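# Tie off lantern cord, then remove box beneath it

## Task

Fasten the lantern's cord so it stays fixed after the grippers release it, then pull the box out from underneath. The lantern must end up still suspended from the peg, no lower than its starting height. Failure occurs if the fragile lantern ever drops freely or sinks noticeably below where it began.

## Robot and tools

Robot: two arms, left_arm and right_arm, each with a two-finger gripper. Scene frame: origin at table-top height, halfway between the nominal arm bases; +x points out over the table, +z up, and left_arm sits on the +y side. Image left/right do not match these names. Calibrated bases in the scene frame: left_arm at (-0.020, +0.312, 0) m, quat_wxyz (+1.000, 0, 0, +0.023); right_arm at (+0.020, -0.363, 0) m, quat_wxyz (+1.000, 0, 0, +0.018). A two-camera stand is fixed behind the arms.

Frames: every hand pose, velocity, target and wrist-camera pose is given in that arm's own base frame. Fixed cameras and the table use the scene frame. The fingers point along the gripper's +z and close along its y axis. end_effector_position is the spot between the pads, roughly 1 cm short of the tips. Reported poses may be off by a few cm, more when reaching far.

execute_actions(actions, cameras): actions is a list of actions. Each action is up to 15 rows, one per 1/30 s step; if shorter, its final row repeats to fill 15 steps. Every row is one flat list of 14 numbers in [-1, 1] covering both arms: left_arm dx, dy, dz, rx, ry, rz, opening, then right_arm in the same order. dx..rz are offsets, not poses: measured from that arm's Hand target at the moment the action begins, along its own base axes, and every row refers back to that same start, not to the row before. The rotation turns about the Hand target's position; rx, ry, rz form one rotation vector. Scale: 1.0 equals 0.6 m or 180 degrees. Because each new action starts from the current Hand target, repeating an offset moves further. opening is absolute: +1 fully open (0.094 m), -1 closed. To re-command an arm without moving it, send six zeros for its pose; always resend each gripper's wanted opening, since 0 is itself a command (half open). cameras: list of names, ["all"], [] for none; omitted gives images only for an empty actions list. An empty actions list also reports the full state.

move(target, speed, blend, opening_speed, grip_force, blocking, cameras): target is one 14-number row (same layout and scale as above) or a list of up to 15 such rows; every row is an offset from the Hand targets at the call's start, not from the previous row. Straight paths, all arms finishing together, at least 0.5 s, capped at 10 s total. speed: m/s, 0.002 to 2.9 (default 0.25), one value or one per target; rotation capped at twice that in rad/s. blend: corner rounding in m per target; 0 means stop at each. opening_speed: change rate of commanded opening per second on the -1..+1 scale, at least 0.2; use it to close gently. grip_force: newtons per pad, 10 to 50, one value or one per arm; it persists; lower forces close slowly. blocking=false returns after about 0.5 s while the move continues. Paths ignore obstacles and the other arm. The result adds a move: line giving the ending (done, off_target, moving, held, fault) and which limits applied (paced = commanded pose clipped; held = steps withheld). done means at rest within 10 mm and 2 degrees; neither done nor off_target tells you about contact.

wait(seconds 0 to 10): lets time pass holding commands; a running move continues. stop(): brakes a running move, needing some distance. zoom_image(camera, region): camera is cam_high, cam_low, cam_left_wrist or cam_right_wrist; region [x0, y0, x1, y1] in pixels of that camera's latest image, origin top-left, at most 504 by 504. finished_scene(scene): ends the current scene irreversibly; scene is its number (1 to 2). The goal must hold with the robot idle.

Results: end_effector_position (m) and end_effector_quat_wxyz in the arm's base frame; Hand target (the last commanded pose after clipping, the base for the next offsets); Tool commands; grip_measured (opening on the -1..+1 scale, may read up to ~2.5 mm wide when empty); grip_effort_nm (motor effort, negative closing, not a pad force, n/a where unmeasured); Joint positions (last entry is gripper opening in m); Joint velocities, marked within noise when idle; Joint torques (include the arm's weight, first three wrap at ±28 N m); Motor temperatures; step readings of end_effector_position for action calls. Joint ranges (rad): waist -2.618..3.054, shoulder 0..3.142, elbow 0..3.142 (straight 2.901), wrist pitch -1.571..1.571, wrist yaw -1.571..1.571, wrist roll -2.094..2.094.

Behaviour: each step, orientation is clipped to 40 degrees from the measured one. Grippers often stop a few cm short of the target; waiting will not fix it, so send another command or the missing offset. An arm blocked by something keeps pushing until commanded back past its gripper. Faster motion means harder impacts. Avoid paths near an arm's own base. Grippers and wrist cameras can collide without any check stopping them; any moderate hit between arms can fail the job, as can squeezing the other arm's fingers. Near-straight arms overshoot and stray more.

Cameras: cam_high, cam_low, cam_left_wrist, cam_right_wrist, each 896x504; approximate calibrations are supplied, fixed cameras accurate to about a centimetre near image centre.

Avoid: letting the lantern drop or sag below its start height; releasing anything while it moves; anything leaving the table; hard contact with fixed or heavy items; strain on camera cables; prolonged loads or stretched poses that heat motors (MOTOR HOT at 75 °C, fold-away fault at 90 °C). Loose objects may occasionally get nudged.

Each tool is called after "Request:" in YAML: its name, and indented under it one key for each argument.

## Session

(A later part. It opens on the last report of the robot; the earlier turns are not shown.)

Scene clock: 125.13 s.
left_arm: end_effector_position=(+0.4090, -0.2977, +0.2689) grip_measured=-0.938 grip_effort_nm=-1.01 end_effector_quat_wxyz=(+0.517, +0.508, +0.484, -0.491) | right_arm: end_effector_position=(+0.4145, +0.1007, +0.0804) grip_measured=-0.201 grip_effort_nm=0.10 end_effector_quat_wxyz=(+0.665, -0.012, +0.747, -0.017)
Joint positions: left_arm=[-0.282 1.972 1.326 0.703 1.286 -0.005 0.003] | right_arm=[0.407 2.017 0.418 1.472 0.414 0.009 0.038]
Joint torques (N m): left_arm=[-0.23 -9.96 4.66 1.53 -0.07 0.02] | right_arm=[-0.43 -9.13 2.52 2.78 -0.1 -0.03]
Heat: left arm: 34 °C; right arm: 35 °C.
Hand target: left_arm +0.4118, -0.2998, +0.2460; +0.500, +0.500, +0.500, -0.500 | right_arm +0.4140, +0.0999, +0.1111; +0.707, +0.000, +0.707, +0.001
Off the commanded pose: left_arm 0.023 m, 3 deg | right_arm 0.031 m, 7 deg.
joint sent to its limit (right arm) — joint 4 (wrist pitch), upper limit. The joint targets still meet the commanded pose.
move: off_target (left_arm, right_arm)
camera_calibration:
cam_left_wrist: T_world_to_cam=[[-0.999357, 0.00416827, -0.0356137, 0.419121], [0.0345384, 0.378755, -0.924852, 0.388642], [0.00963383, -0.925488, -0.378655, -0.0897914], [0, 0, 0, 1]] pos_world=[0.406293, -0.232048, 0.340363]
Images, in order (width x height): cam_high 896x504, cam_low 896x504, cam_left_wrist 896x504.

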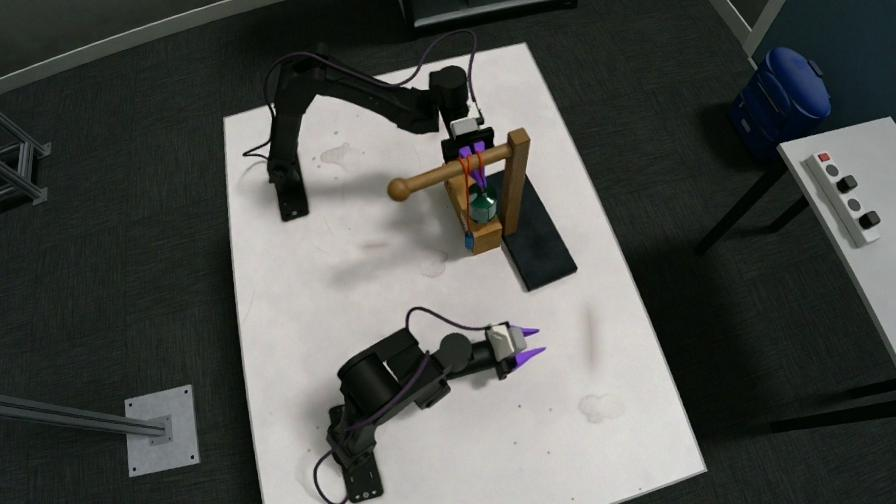

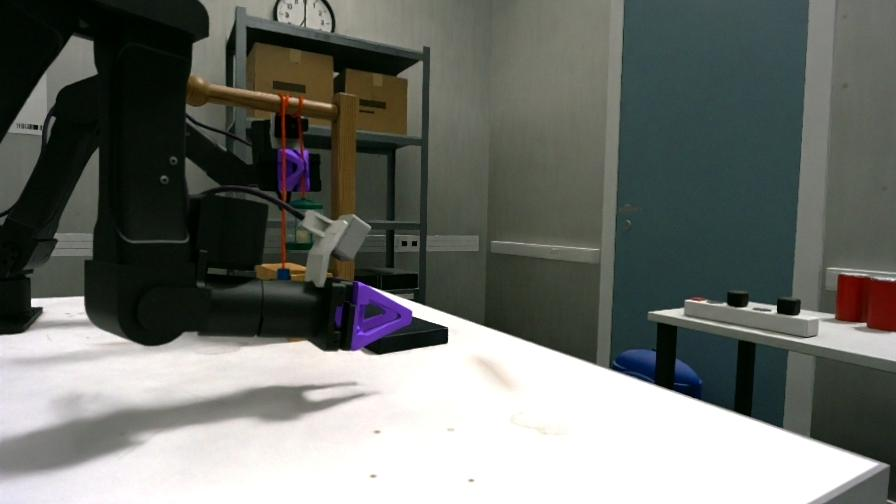

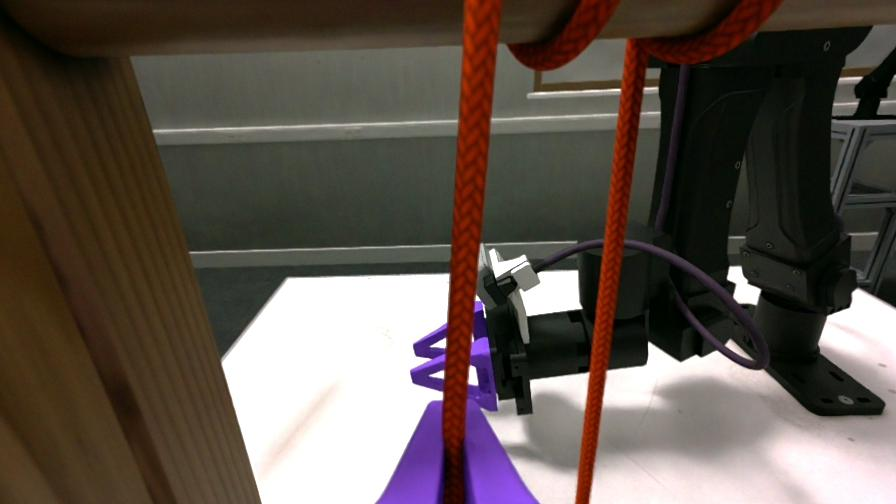

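Request:
move:
  target: [0,0,-0.045,0,0,0,-1,0,0,0,0,0,0,-0.2]
  speed: 0.015
  cameras: ["cam_left_wrist","cam_low"]

Scene clock: 128.10 s.
left_arm: end_effector_position=(+0.4058, -0.2968, +0.2666) grip_measured=-0.938 grip_effort_nm=-1.01 end_effector_quat_wxyz=(+0.550, +0.525, +0.448, -0.471) | right_arm: end_effector_position=(+0.4145, +0.1007, +0.0804) grip_measured=-0.201 grip_effort_nm=0.10 end_effector_quat_wxyz=(+0.665, -0.012, +0.747, -0.017)
Joint positions: left_arm=[-0.282 1.991 1.285 0.876 1.286 -0.007 0.003] | right_arm=[0.407 2.017 0.418 1.472 0.414 0.009 0.038]
Joint torques (N m): left_arm=[-0.18 -7.76 3.14 0.89 -0.13 -0.06] | right_arm=[-0.39 -9.13 2.48 2.77 -0.1 -0.04]
Heat: left arm: 34 °C; right arm: 36 °C.
Hand target: left_arm +0.4119, -0.2998, +0.2192; +0.500, +0.500, +0.500, -0.500 | right_arm +0.4140, +0.0999, +0.1111; +0.707, +0.000, +0.707, +0.001
Off the commanded pose: left_arm 0.048 m, 9 deg | right_arm 0.031 m, 7 deg.
joint sent to its limit (right arm) — joint 4 (wrist pitch), upper limit. The joint targets still meet the commanded pose.
move: off_target (left_arm, right_arm)
camera_calibration:
cam_left_wrist: T_world_to_cam=[[-0.990055, 0.00153571, -0.140671, 0.439332], [0.132313, 0.349854, -0.927413, 0.338763], [0.0477901, -0.936803, -0.346578, -0.117174], [0, 0, 0, 1]] pos_world=[0.395739, -0.228961, 0.335364]
Images, in order (width x height): cam_low 896x504, cam_left_wrist 896x504.

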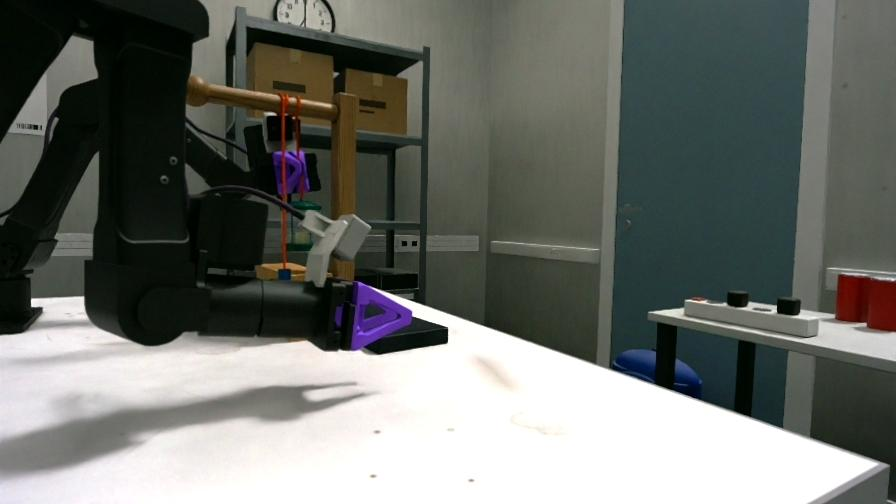

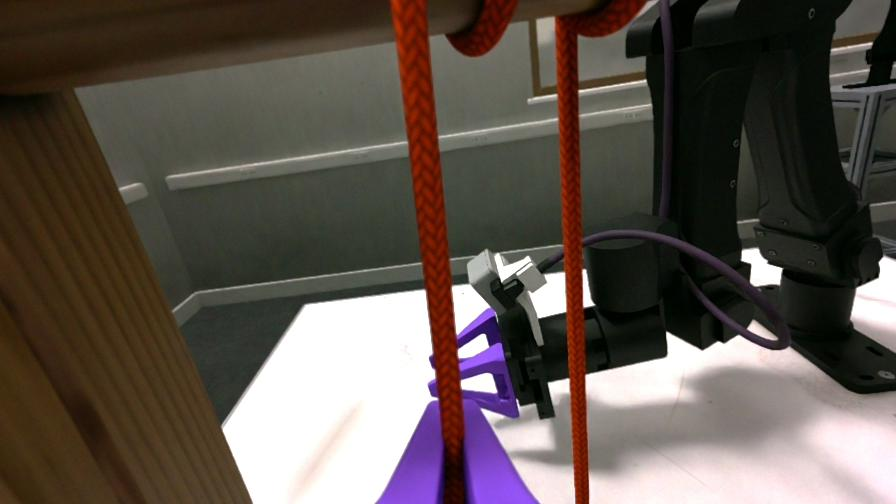

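Request:
move:
  target:
    - [0,0,0.07,0,0,0,-1,0,0,0,0,0,0,-0.2]
    - [0,0,0.07,0,0,0,-0.6,0,0,0,0,0,0,-0.2]
  speed: 0.03
  opening_speed: 0.2
  cameras: ["all"]

Scene clock: 132.90 s.
left_arm: end_effector_position=(+0.4114, -0.2986, +0.2579) grip_measured=-0.601 grip_effort_nm=0.09 end_effector_quat_wxyz=(+0.500, +0.499, +0.499, -0.501) | right_arm: end_effector_position=(+0.4145, +0.1007, +0.0804) grip_measured=-0.201 grip_effort_nm=0.10 end_effector_quat_wxyz=(+0.665, -0.012, +0.747, -0.017)
Joint positions: left_arm=[-0.282 1.991 1.329 0.677 1.29 -0.015 0.019] | right_arm=[0.407 2.017 0.418 1.472 0.414 0.009 0.038]
Joint torques (N m): left_arm=[-0.23 -13.87 6.86 1.37 -0.09 0.08] | right_arm=[-0.4 -9.1 2.48 2.76 -0.1 -0.03]
Motor temperatures (°C): left_arm=[23 34 29 29 25 26 27] | right_arm=[26 30 30 38 24 25 23]
Heat: left arm: 34 °C; right arm: 38 °C.
Hand target: left_arm +0.4118, -0.2998, +0.2612; +0.500, +0.500, +0.500, -0.500 | right_arm +0.4140, +0.0999, +0.1111; +0.707, +0.000, +0.707, +0.001
Off the commanded pose: left_arm 0.004 m, 0 deg | right_arm 0.031 m, 7 deg.
joint sent to its limit (right arm) — joint 4 (wrist pitch), upper limit. The joint targets still meet the commanded pose.
move: off_target (right_arm); target 2's new opening was sent with left_arm's hand 0.004 m and 3 deg from that target
camera_calibration:
cam_left_wrist: T_world_to_cam=[[-0.999845, 0.00788758, 0.0157464, 0.409151], [-0.0114249, 0.389941, -0.920769, 0.399955], [-0.0134028, -0.920806, -0.38979, -0.0809689], [0, 0, 0, 1]] pos_world=[0.412572, -0.233743, 0.330263]
cam_right_wrist: T_world_to_cam=[[0.00936271, -0.998437, 0.0550968, 0.0934627], [-0.518165, -0.0519688, -0.8537, 0.328703], [0.855229, -0.0205563, -0.517842, -0.22077], [0, 0, 0, 1]] pos_world=[0.358257, 0.105861, 0.161141]

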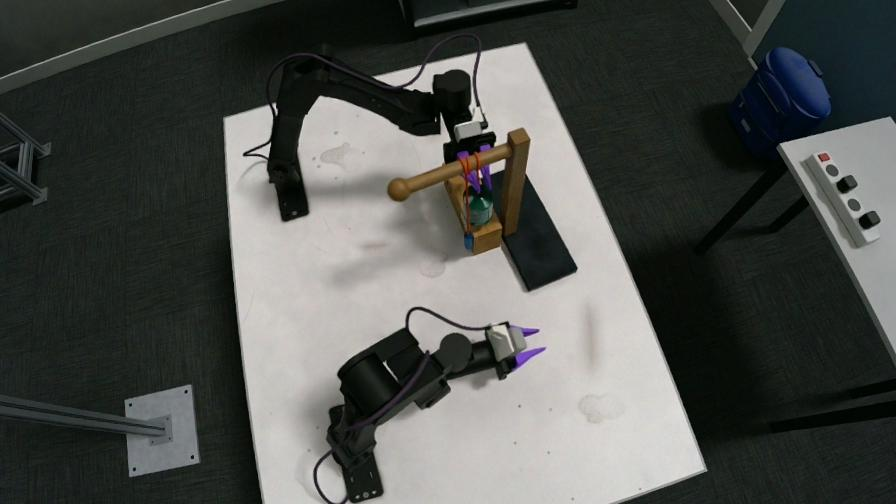

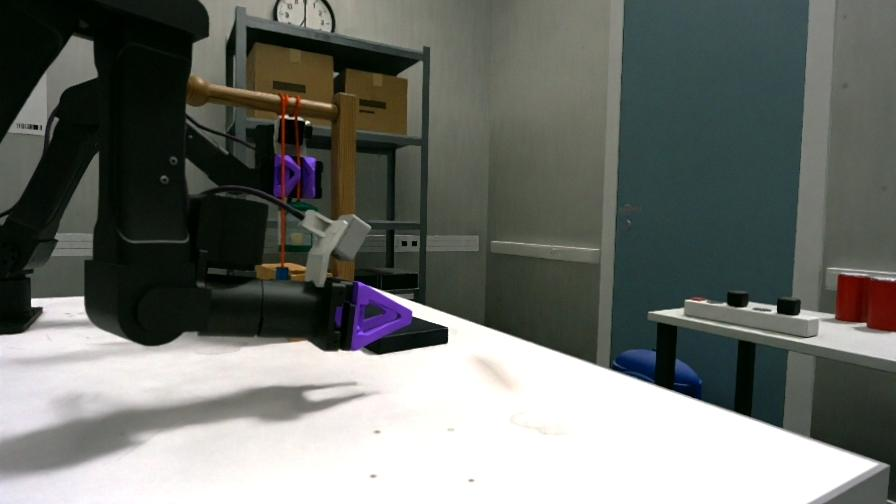

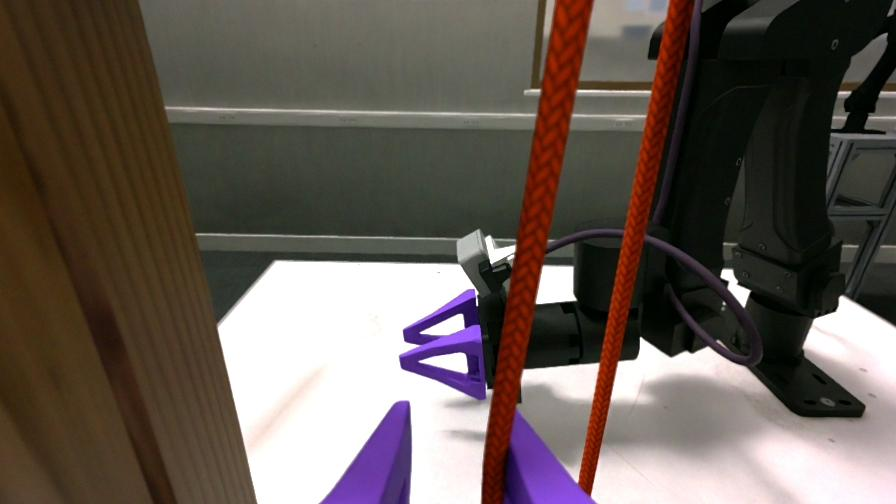

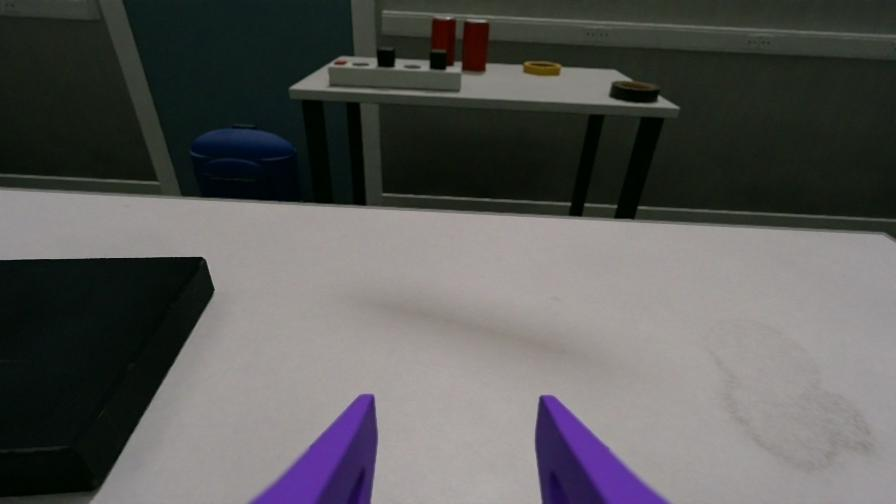

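Request:
move:
  target:
    - [-0.008,0,0.01,0,0,0,-0.4,0,0,0,0,0,0,-0.2]
    - [-0.008,0.1,0.01,0,0,0,-0.4,0,0,0,0,0,0,-0.2]
    - [0.022,0.25,-0.07,0,0,0,-0.4,0,0,0,0,0,0,-0.2]
  speed: [0.05,0.08,0.15]
  blend: [0,0.01,0]
  cameras: ["all"]

Scene clock: 137.07 s.
left_arm: end_effector_position=(+0.4252, -0.1501, +0.2347) grip_measured=-0.401 grip_effort_nm=0.09 end_effector_quat_wxyz=(+0.529, +0.487, +0.513, -0.469) | right_arm: end_effector_position=(+0.4145, +0.1007, +0.0804) grip_measured=-0.201 grip_effort_nm=0.10 end_effector_quat_wxyz=(+0.665, -0.012, +0.747, -0.017)
Joint positions: left_arm=[0.07 1.967 1.205 0.743 1.555 0.053 0.028] | right_arm=[0.407 2.017 0.418 1.472 0.414 0.009 0.038]
Joint torques (N m): left_arm=[-0.01 -9.98 4.44 1.4 0.07 0.11] | right_arm=[-0.42 -9.11 2.5 2.77 -0.11 -0.04]
Heat: left arm: 35 °C; right arm: 39 °C.
Hand target: left_arm +0.4251, -0.1497, +0.2192; +0.500, +0.500, +0.500, -0.500 | right_arm +0.4140, +0.0999, +0.1111; +0.707, +0.000, +0.707, +0.001
Off the commanded pose: left_arm 0.016 m, 5 deg | right_arm 0.031 m, 7 deg.
joint sent to its limit (left arm) — joint 5 (wrist yaw), upper limit. The joint targets are off in orientation, not in position.
joint sent to its limit (right arm) — joint 4 (wrist pitch), upper limit. The joint targets still meet the commanded pose.
move: off_target (left_arm, right_arm)
camera_calibration:
cam_left_wrist: T_world_to_cam=[[-0.996751, -0.0783387, -0.0187279, 0.416119], [-0.0137024, 0.39404, -0.918991, 0.321971], [0.0793721, -0.915748, -0.393834, 0.0091037], [0, 0, 0, 1]] pos_world=[0.418456, -0.0859347, 0.307267]
cam_right_wrist: T_world_to_cam=[[0.00936271, -0.998437, 0.0550968, 0.0934627], [-0.518165, -0.0519688, -0.8537, 0.328703], [0.855229, -0.0205563, -0.517842, -0.22077], [0, 0, 0, 1]] pos_world=[0.358257, 0.105861, 0.161141]

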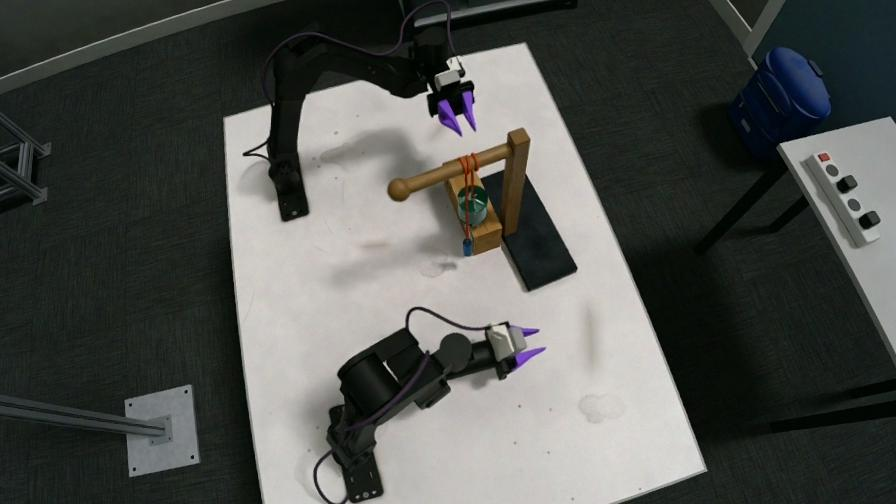

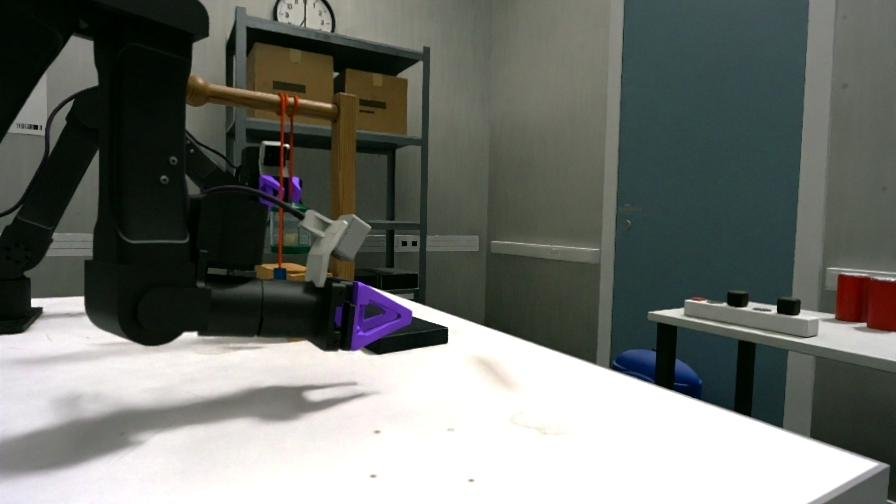

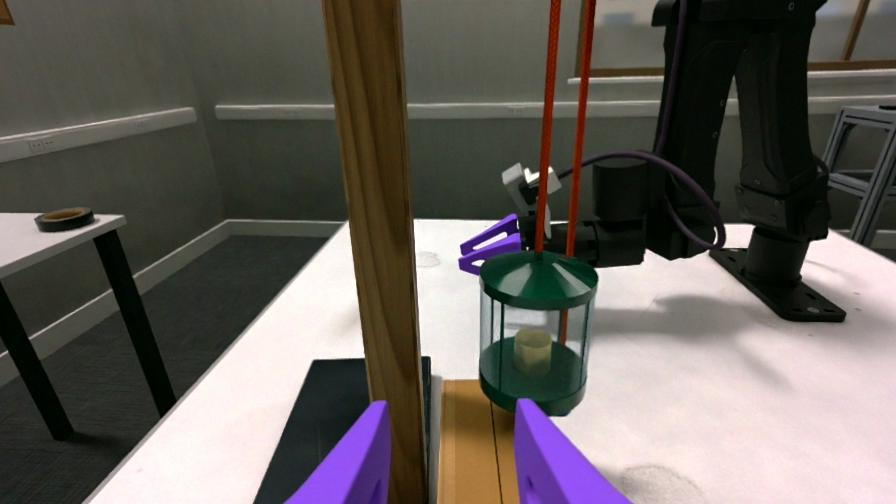

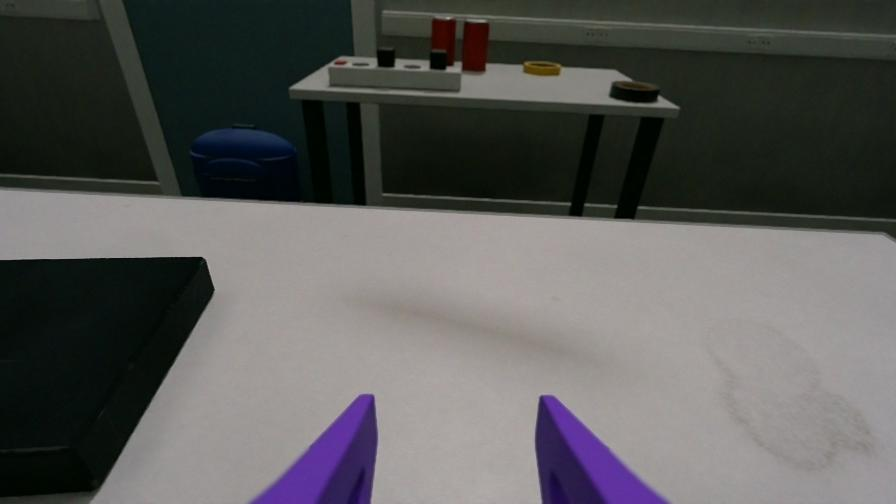

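Request:
move:
  target: [-0.0385,0.0995,-0.215,0.169,-0.004,0.028,1,0,0,0,0,0,0,-0.2]
  speed: 0.15
  cameras: ["cam_left_wrist","cam_high"]

Scene clock: 146.20 s.
left_arm: end_effector_position=(+0.4010, -0.0867, +0.0969) grip_measured=+0.999 grip_effort_nm=0.09 end_effector_quat_wxyz=(+0.382, +0.597, +0.633, -0.313) | right_arm: end_effector_position=(+0.4145, +0.1007, +0.0804) grip_measured=-0.201 grip_effort_nm=0.10 end_effector_quat_wxyz=(+0.665, -0.012, +0.747, -0.017)
Joint positions: left_arm=[0.171 2.109 1.52 -1.055 1.031 1.724 0.094] | right_arm=[0.407 2.017 0.418 1.472 0.414 0.009 0.038]
Joint torques (N m): left_arm=[-0.59 -10.28 6.52 0.1 0.5 0.08] | right_arm=[-0.44 -9.16 2.48 2.77 -0.1 -0.04]
Heat: left arm: 34 °C; right arm: 40 °C.
Hand target: left_arm +0.4019, -0.0901, +0.0901; +0.376, +0.595, +0.631, -0.326 | right_arm +0.4140, +0.0999, +0.1111; +0.707, +0.000, +0.707, +0.001
Off the commanded pose: left_arm 0.008 m, 2 deg | right_arm 0.031 m, 7 deg.
joint sent to its limit (right arm) — joint 4 (wrist pitch), upper limit. The joint targets still meet the commanded pose.
move: off_target (right_arm)
camera_calibration:
cam_left_wrist: T_world_to_cam=[[-0.994649, -0.0936933, -0.0435295, 0.394613], [-0.0505044, 0.808536, -0.586275, 0.188413], [0.0901253, -0.58094, -0.808941, 0.0797041], [0, 0, 0, 1]] pos_world=[0.394834, -0.0690626, 0.192115]
Images, in order (width x height): cam_high 896x504, cam_left_wrist 896x504.

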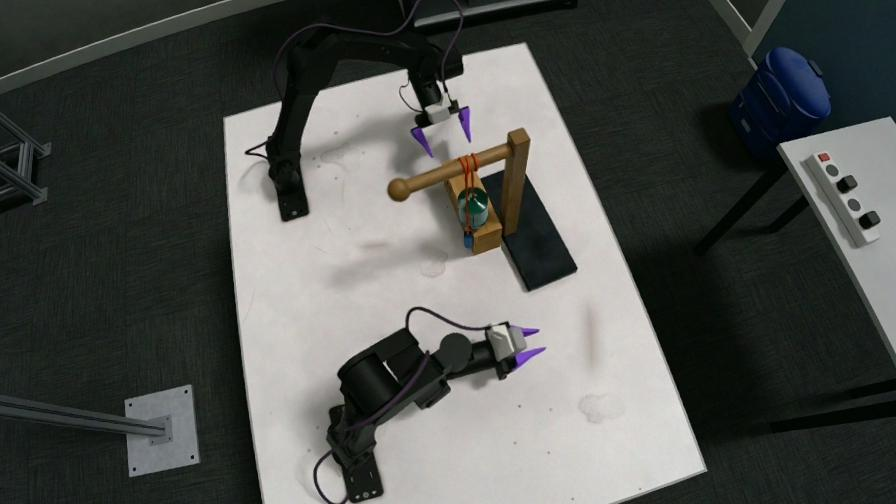

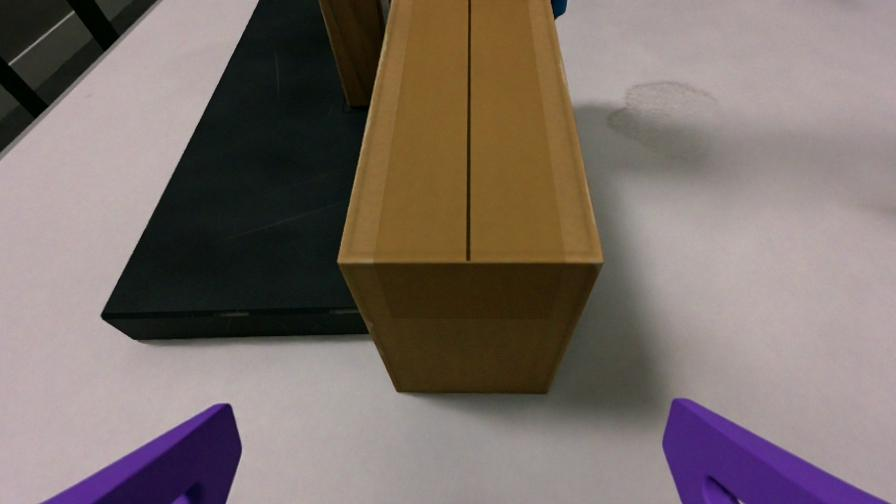

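Request:
move:
  target:
    - [0,-0.02,-0.05,0,0,0,1,0,0,0,0,0,0,-0.2]
    - [0.002,-0.128,-0.05,0,0,0,1,0,0,0,0,0,0,-0.2]
  speed: 0.1
  blend: [0.01,0]
  cameras: ["cam_left_wrist","cam_high"]

Scene clock: 149.97 s.
left_arm: end_effector_position=(+0.4052, -0.1661, +0.0517) grip_measured=+0.999 grip_effort_nm=0.09 end_effector_quat_wxyz=(+0.369, +0.594, +0.635, -0.328) | right_arm: end_effector_position=(+0.4145, +0.1007, +0.0804) grip_measured=-0.201 grip_effort_nm=0.09 end_effector_quat_wxyz=(+0.665, -0.012, +0.747, -0.017)
Joint positions: left_arm=[-0.033 2.132 1.353 -0.586 1.02 1.357 0.094] | right_arm=[0.407 2.017 0.418 1.472 0.414 0.009 0.038]
Joint torques (N m): left_arm=[-0.03 -16.46 3.82 0.73 0.48 -0.1] | right_arm=[-0.43 -9.14 2.48 2.78 -0.1 -0.04]
Heat: left arm: 34 °C; right arm: 41 °C.
Hand target: left_arm +0.4032, -0.1668, +0.0602; +0.376, +0.595, +0.631, -0.326 | right_arm +0.4140, +0.0999, +0.1111; +0.707, +0.000, +0.707, +0.001
Off the commanded pose: left_arm 0.009 m, 1 deg | right_arm 0.031 m, 7 deg.
joint sent to its limit (right arm) — joint 4 (wrist pitch), upper limit. The joint targets still meet the commanded pose.
move: off_target (right_arm)
camera_calibration:
cam_left_wrist: T_world_to_cam=[[-0.996785, -0.0798799, -0.00630653, 0.39054], [-0.0609162, 0.806568, -0.587994, 0.230399], [0.0520555, -0.585719, -0.808841, 0.0112202], [0, 0, 0, 1]] pos_world=[0.402735, -0.148064, 0.147011]
Images, in order (width x height): cam_high 896x504, cam_left_wrist 896x504.

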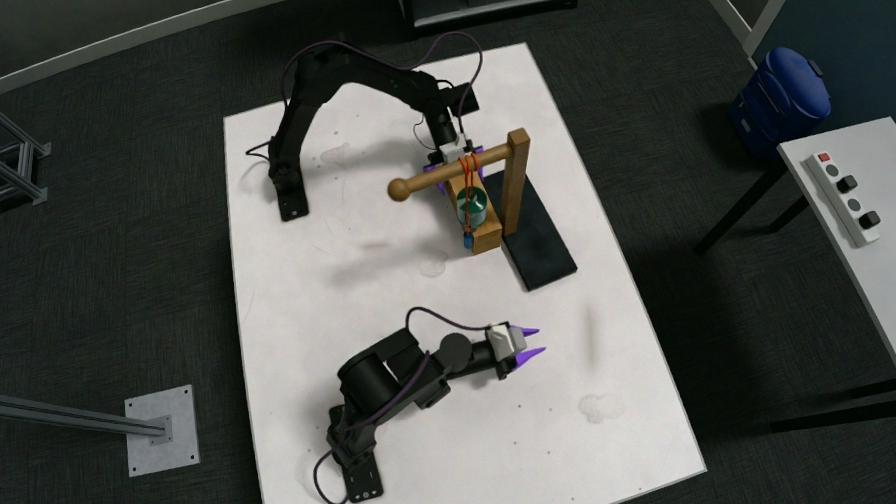

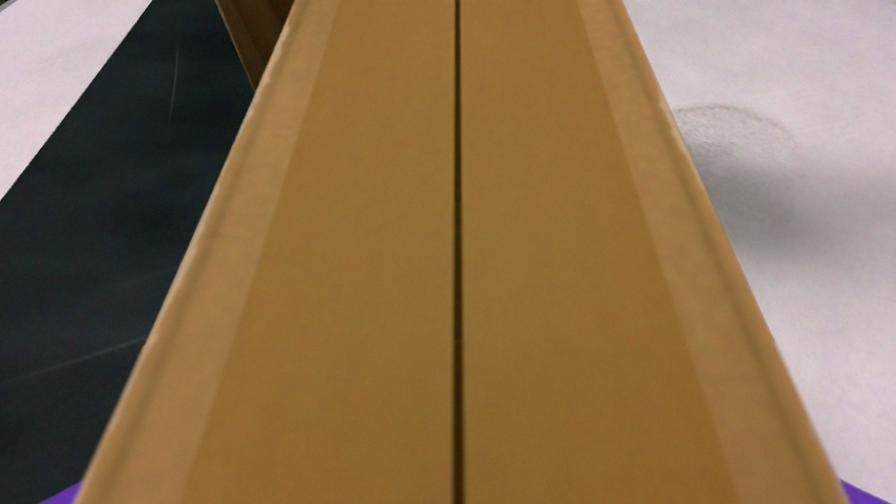

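Request:
move:
  target:
    - [0,0,0.008,0,0,0,0.3,0,0,0,0,0,0,-0.2]
    - [-0.032,0.4,0.008,0,0,0,0.3,0,0,0,0,0,0,-0.2]
  speed: 0.08
  grip_force: [25,50]
  cameras: ["all"]

Scene clock: 156.63 s.
left_arm: end_effector_position=(+0.3833, +0.0734, +0.0697) grip_measured=+0.342 grip_effort_nm=-0.55 end_effector_quat_wxyz=(+0.352, +0.567, +0.693, -0.273) | right_arm: end_effector_position=(+0.4145, +0.1007, +0.0804) grip_measured=-0.201 grip_effort_nm=0.10 end_effector_quat_wxyz=(+0.665, -0.012, +0.747, -0.017)
Joint positions: left_arm=[0.544 2.302 1.772 -1.433 0.86 2.096 0.063] | right_arm=[0.407 2.017 0.418 1.472 0.414 0.009 0.038]
Joint torques (N m): left_arm=[0.16 -11.64 6.41 -0.65 0.46 0.1] | right_arm=[-0.46 -9.11 2.5 2.76 -0.1 -0.04]
Heat: left arm: 35 °C; right arm: 42 °C.
Hand target: left_arm +0.3839, +0.0731, +0.0649; +0.376, +0.595, +0.631, -0.326 | right_arm +0.4140, +0.0999, +0.1111; +0.707, +0.000, +0.707, +0.001
Off the commanded pose: left_arm 0.005 m, 10 deg | right_arm 0.031 m, 7 deg.
joint sent to its limit (left arm) — joint 6 (wrist roll), upper limit. The joint targets are off in orientation, not in position.
joint sent to its limit (right arm) — joint 4 (wrist pitch), upper limit. The joint targets still meet the commanded pose.
grip_force (N): 25, 50
move: off_target (left_arm, right_arm)
camera_calibration:
cam_left_wrist: T_world_to_cam=[[-0.977172, -0.212386, -0.00525674, 0.390092], [-0.18183, 0.848869, -0.496347, 0.0833117], [0.10988, -0.48406, -0.868108, 0.141766], [0, 0, 0, 1]] pos_world=[0.380759, 0.0807528, 0.16647]
cam_right_wrist: T_world_to_cam=[[0.00936271, -0.998437, 0.0550968, 0.0934627], [-0.518165, -0.0519688, -0.8537, 0.328703], [0.855229, -0.0205563, -0.517842, -0.22077], [0, 0, 0, 1]] pos_world=[0.358257, 0.105861, 0.161141]

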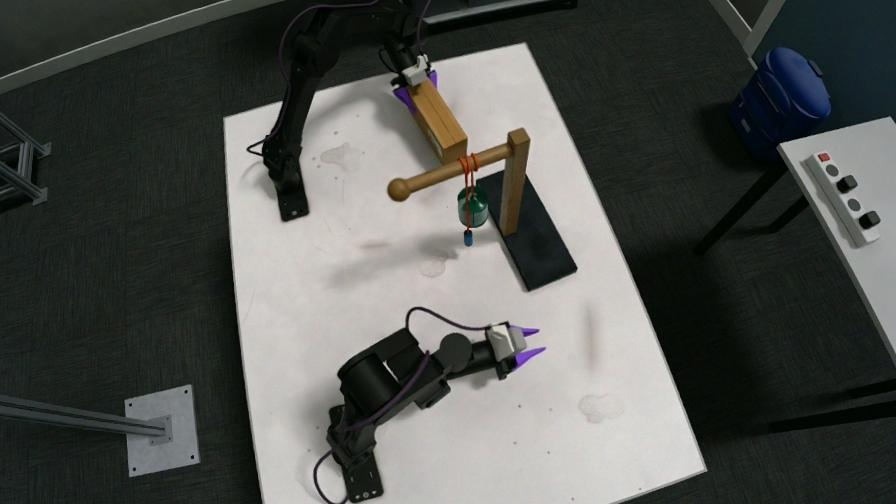

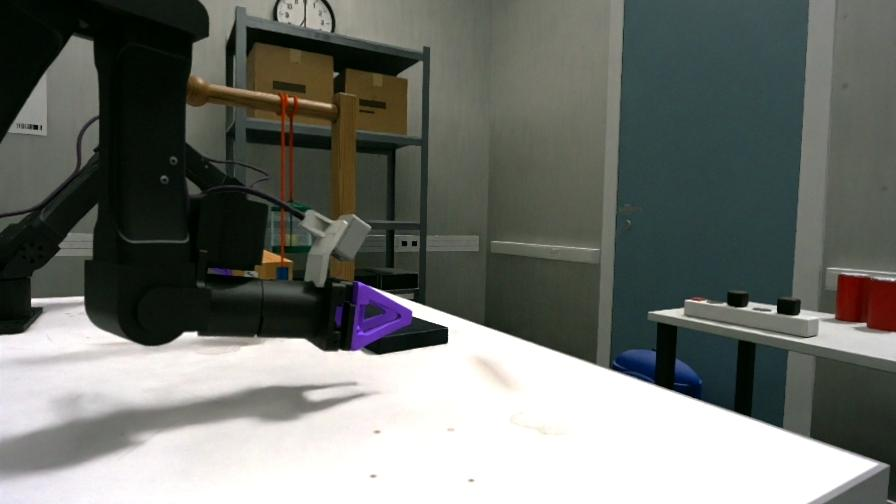

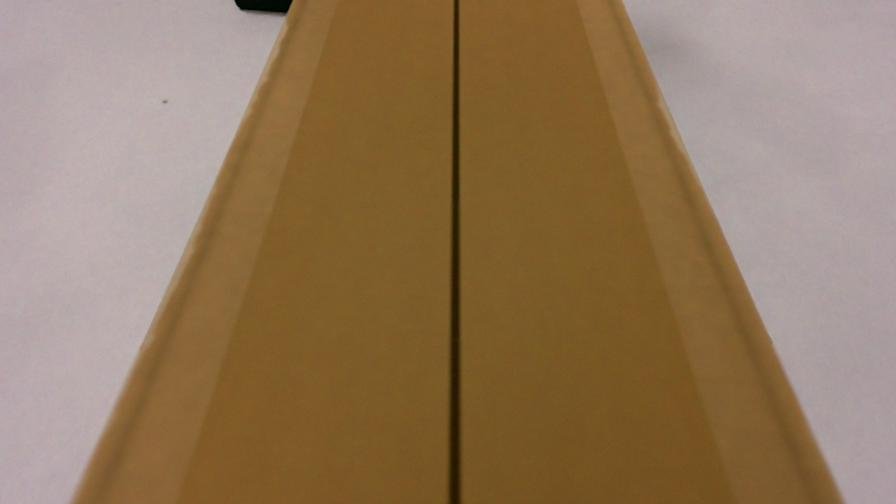

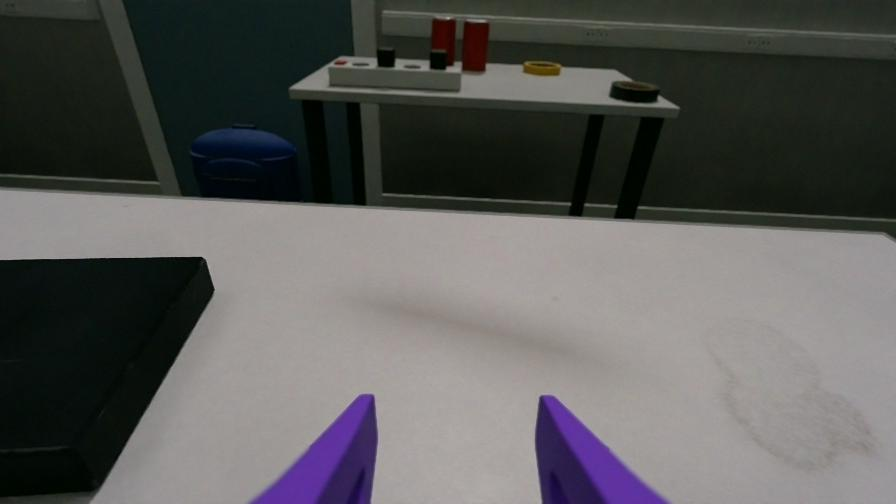

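Request:
move:
  target:
    - [0,0,0,0,0,0,0.9,0,0,0,0,0,0,-0.2]
    - [-0.01,0.1,0.0,0,0,0,0.9,0,0,0,0,0,0,-0.2]
  speed: 0.1
  opening_speed: 1
  cameras: ["all"]

Request:
zoom_image:
  camera: "cam_high"
  region: [370, 50, 600, 290]

Scene clock: 160.30 s.
left_arm: end_effector_position=(+0.3779, +0.1328, +0.0745) grip_measured=+0.899 grip_effort_nm=0.10 end_effector_quat_wxyz=(+0.336, +0.537, +0.731, -0.253) | right_arm: end_effector_position=(+0.4145, +0.1007, +0.0804) grip_measured=-0.201 grip_effort_nm=0.10 end_effector_quat_wxyz=(+0.665, -0.012, +0.747, -0.017)
Joint positions: left_arm=[0.662 2.371 1.943 -1.546 0.792 2.098 0.089] | right_arm=[0.407 2.017 0.418 1.472 0.414 0.009 0.038]
Joint torques (N m): left_arm=[0.14 -11.79 6.15 -0.55 0.41 0.09] | right_arm=[-0.42 -9.14 2.5 2.77 -0.09 -0.05]
Heat: left arm: 35 °C; right arm: 42 °C.
Hand target: left_arm +0.3779, +0.1332, +0.0650; +0.376, +0.595, +0.631, -0.326 | right_arm +0.4140, +0.0999, +0.1111; +0.707, +0.000, +0.707, +0.001
Off the commanded pose: left_arm 0.010 m, 16 deg | right_arm 0.031 m, 7 deg.
joint sent to its limit (left arm) — joint 6 (wrist roll), upper limit. The joint targets are off in orientation, not in position.
joint sent to its limit (right arm) — joint 4 (wrist pitch), upper limit. The joint targets still meet the commanded pose.
grip_force (N): 25, 50
move: off_target (left_arm, right_arm)
camera_calibration:
cam_left_wrist: T_world_to_cam=[[-0.953677, -0.299782, 0.0251093, 0.397902], [-0.278846, 0.849575, -0.447737, 0.0672513], [0.112891, -0.433998, -0.893813, 0.169363], [0, 0, 0, 1]] pos_world=[0.379104, 0.135652, 0.171498]
cam_right_wrist: T_world_to_cam=[[0.00936271, -0.998437, 0.0550968, 0.0934627], [-0.518165, -0.0519688, -0.8537, 0.328703], [0.855229, -0.0205563, -0.517842, -0.22077], [0, 0, 0, 1]] pos_world=[0.358257, 0.105861, 0.161141]

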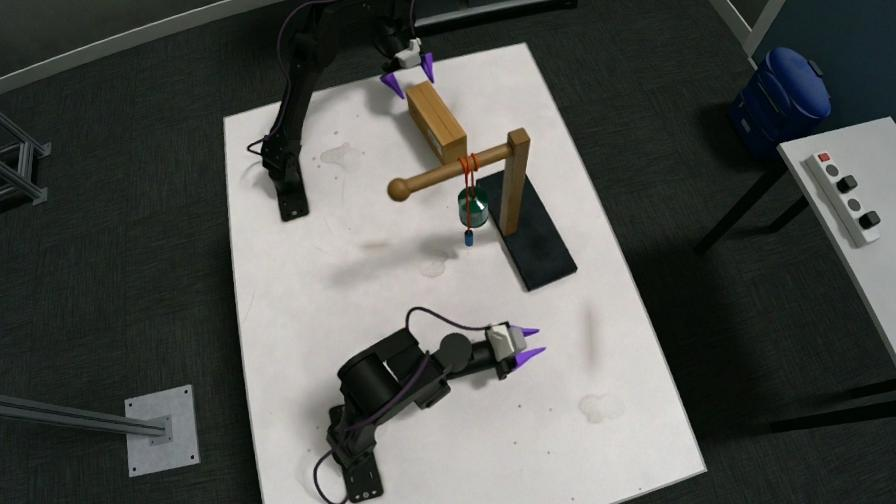

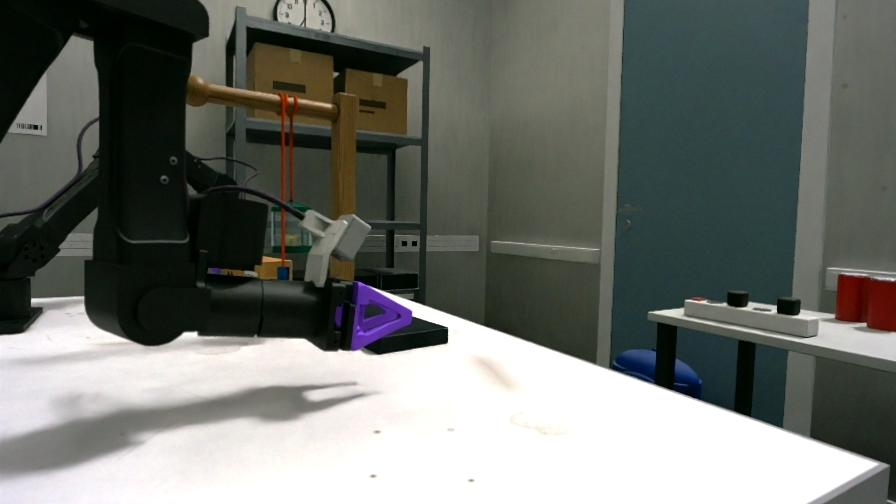

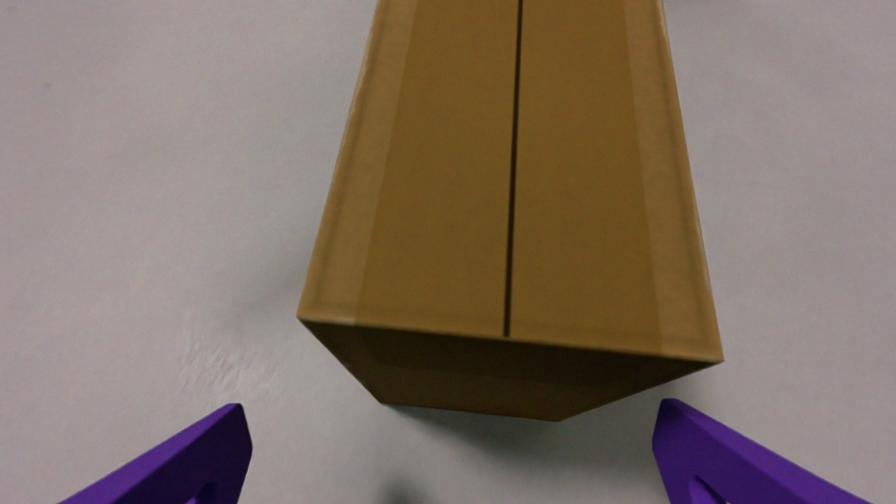

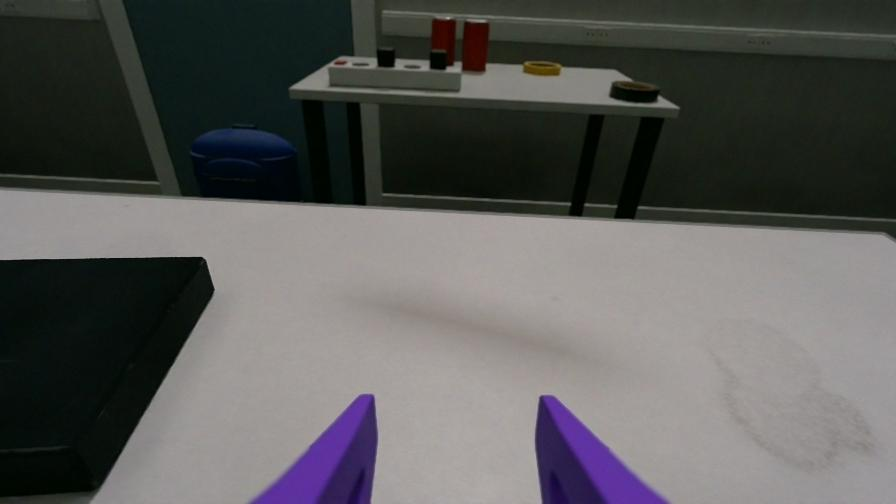

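Scaled by 2.100 from the camera's 896x504 image, which has a finer 1280x720 frame.

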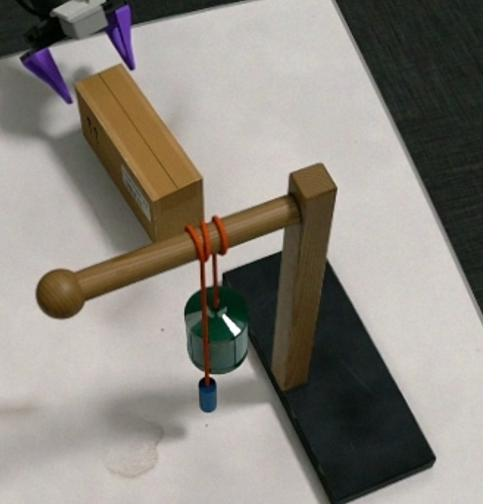

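Request:
finished_scene:
  scene: 2

The scene is finished: the task was done.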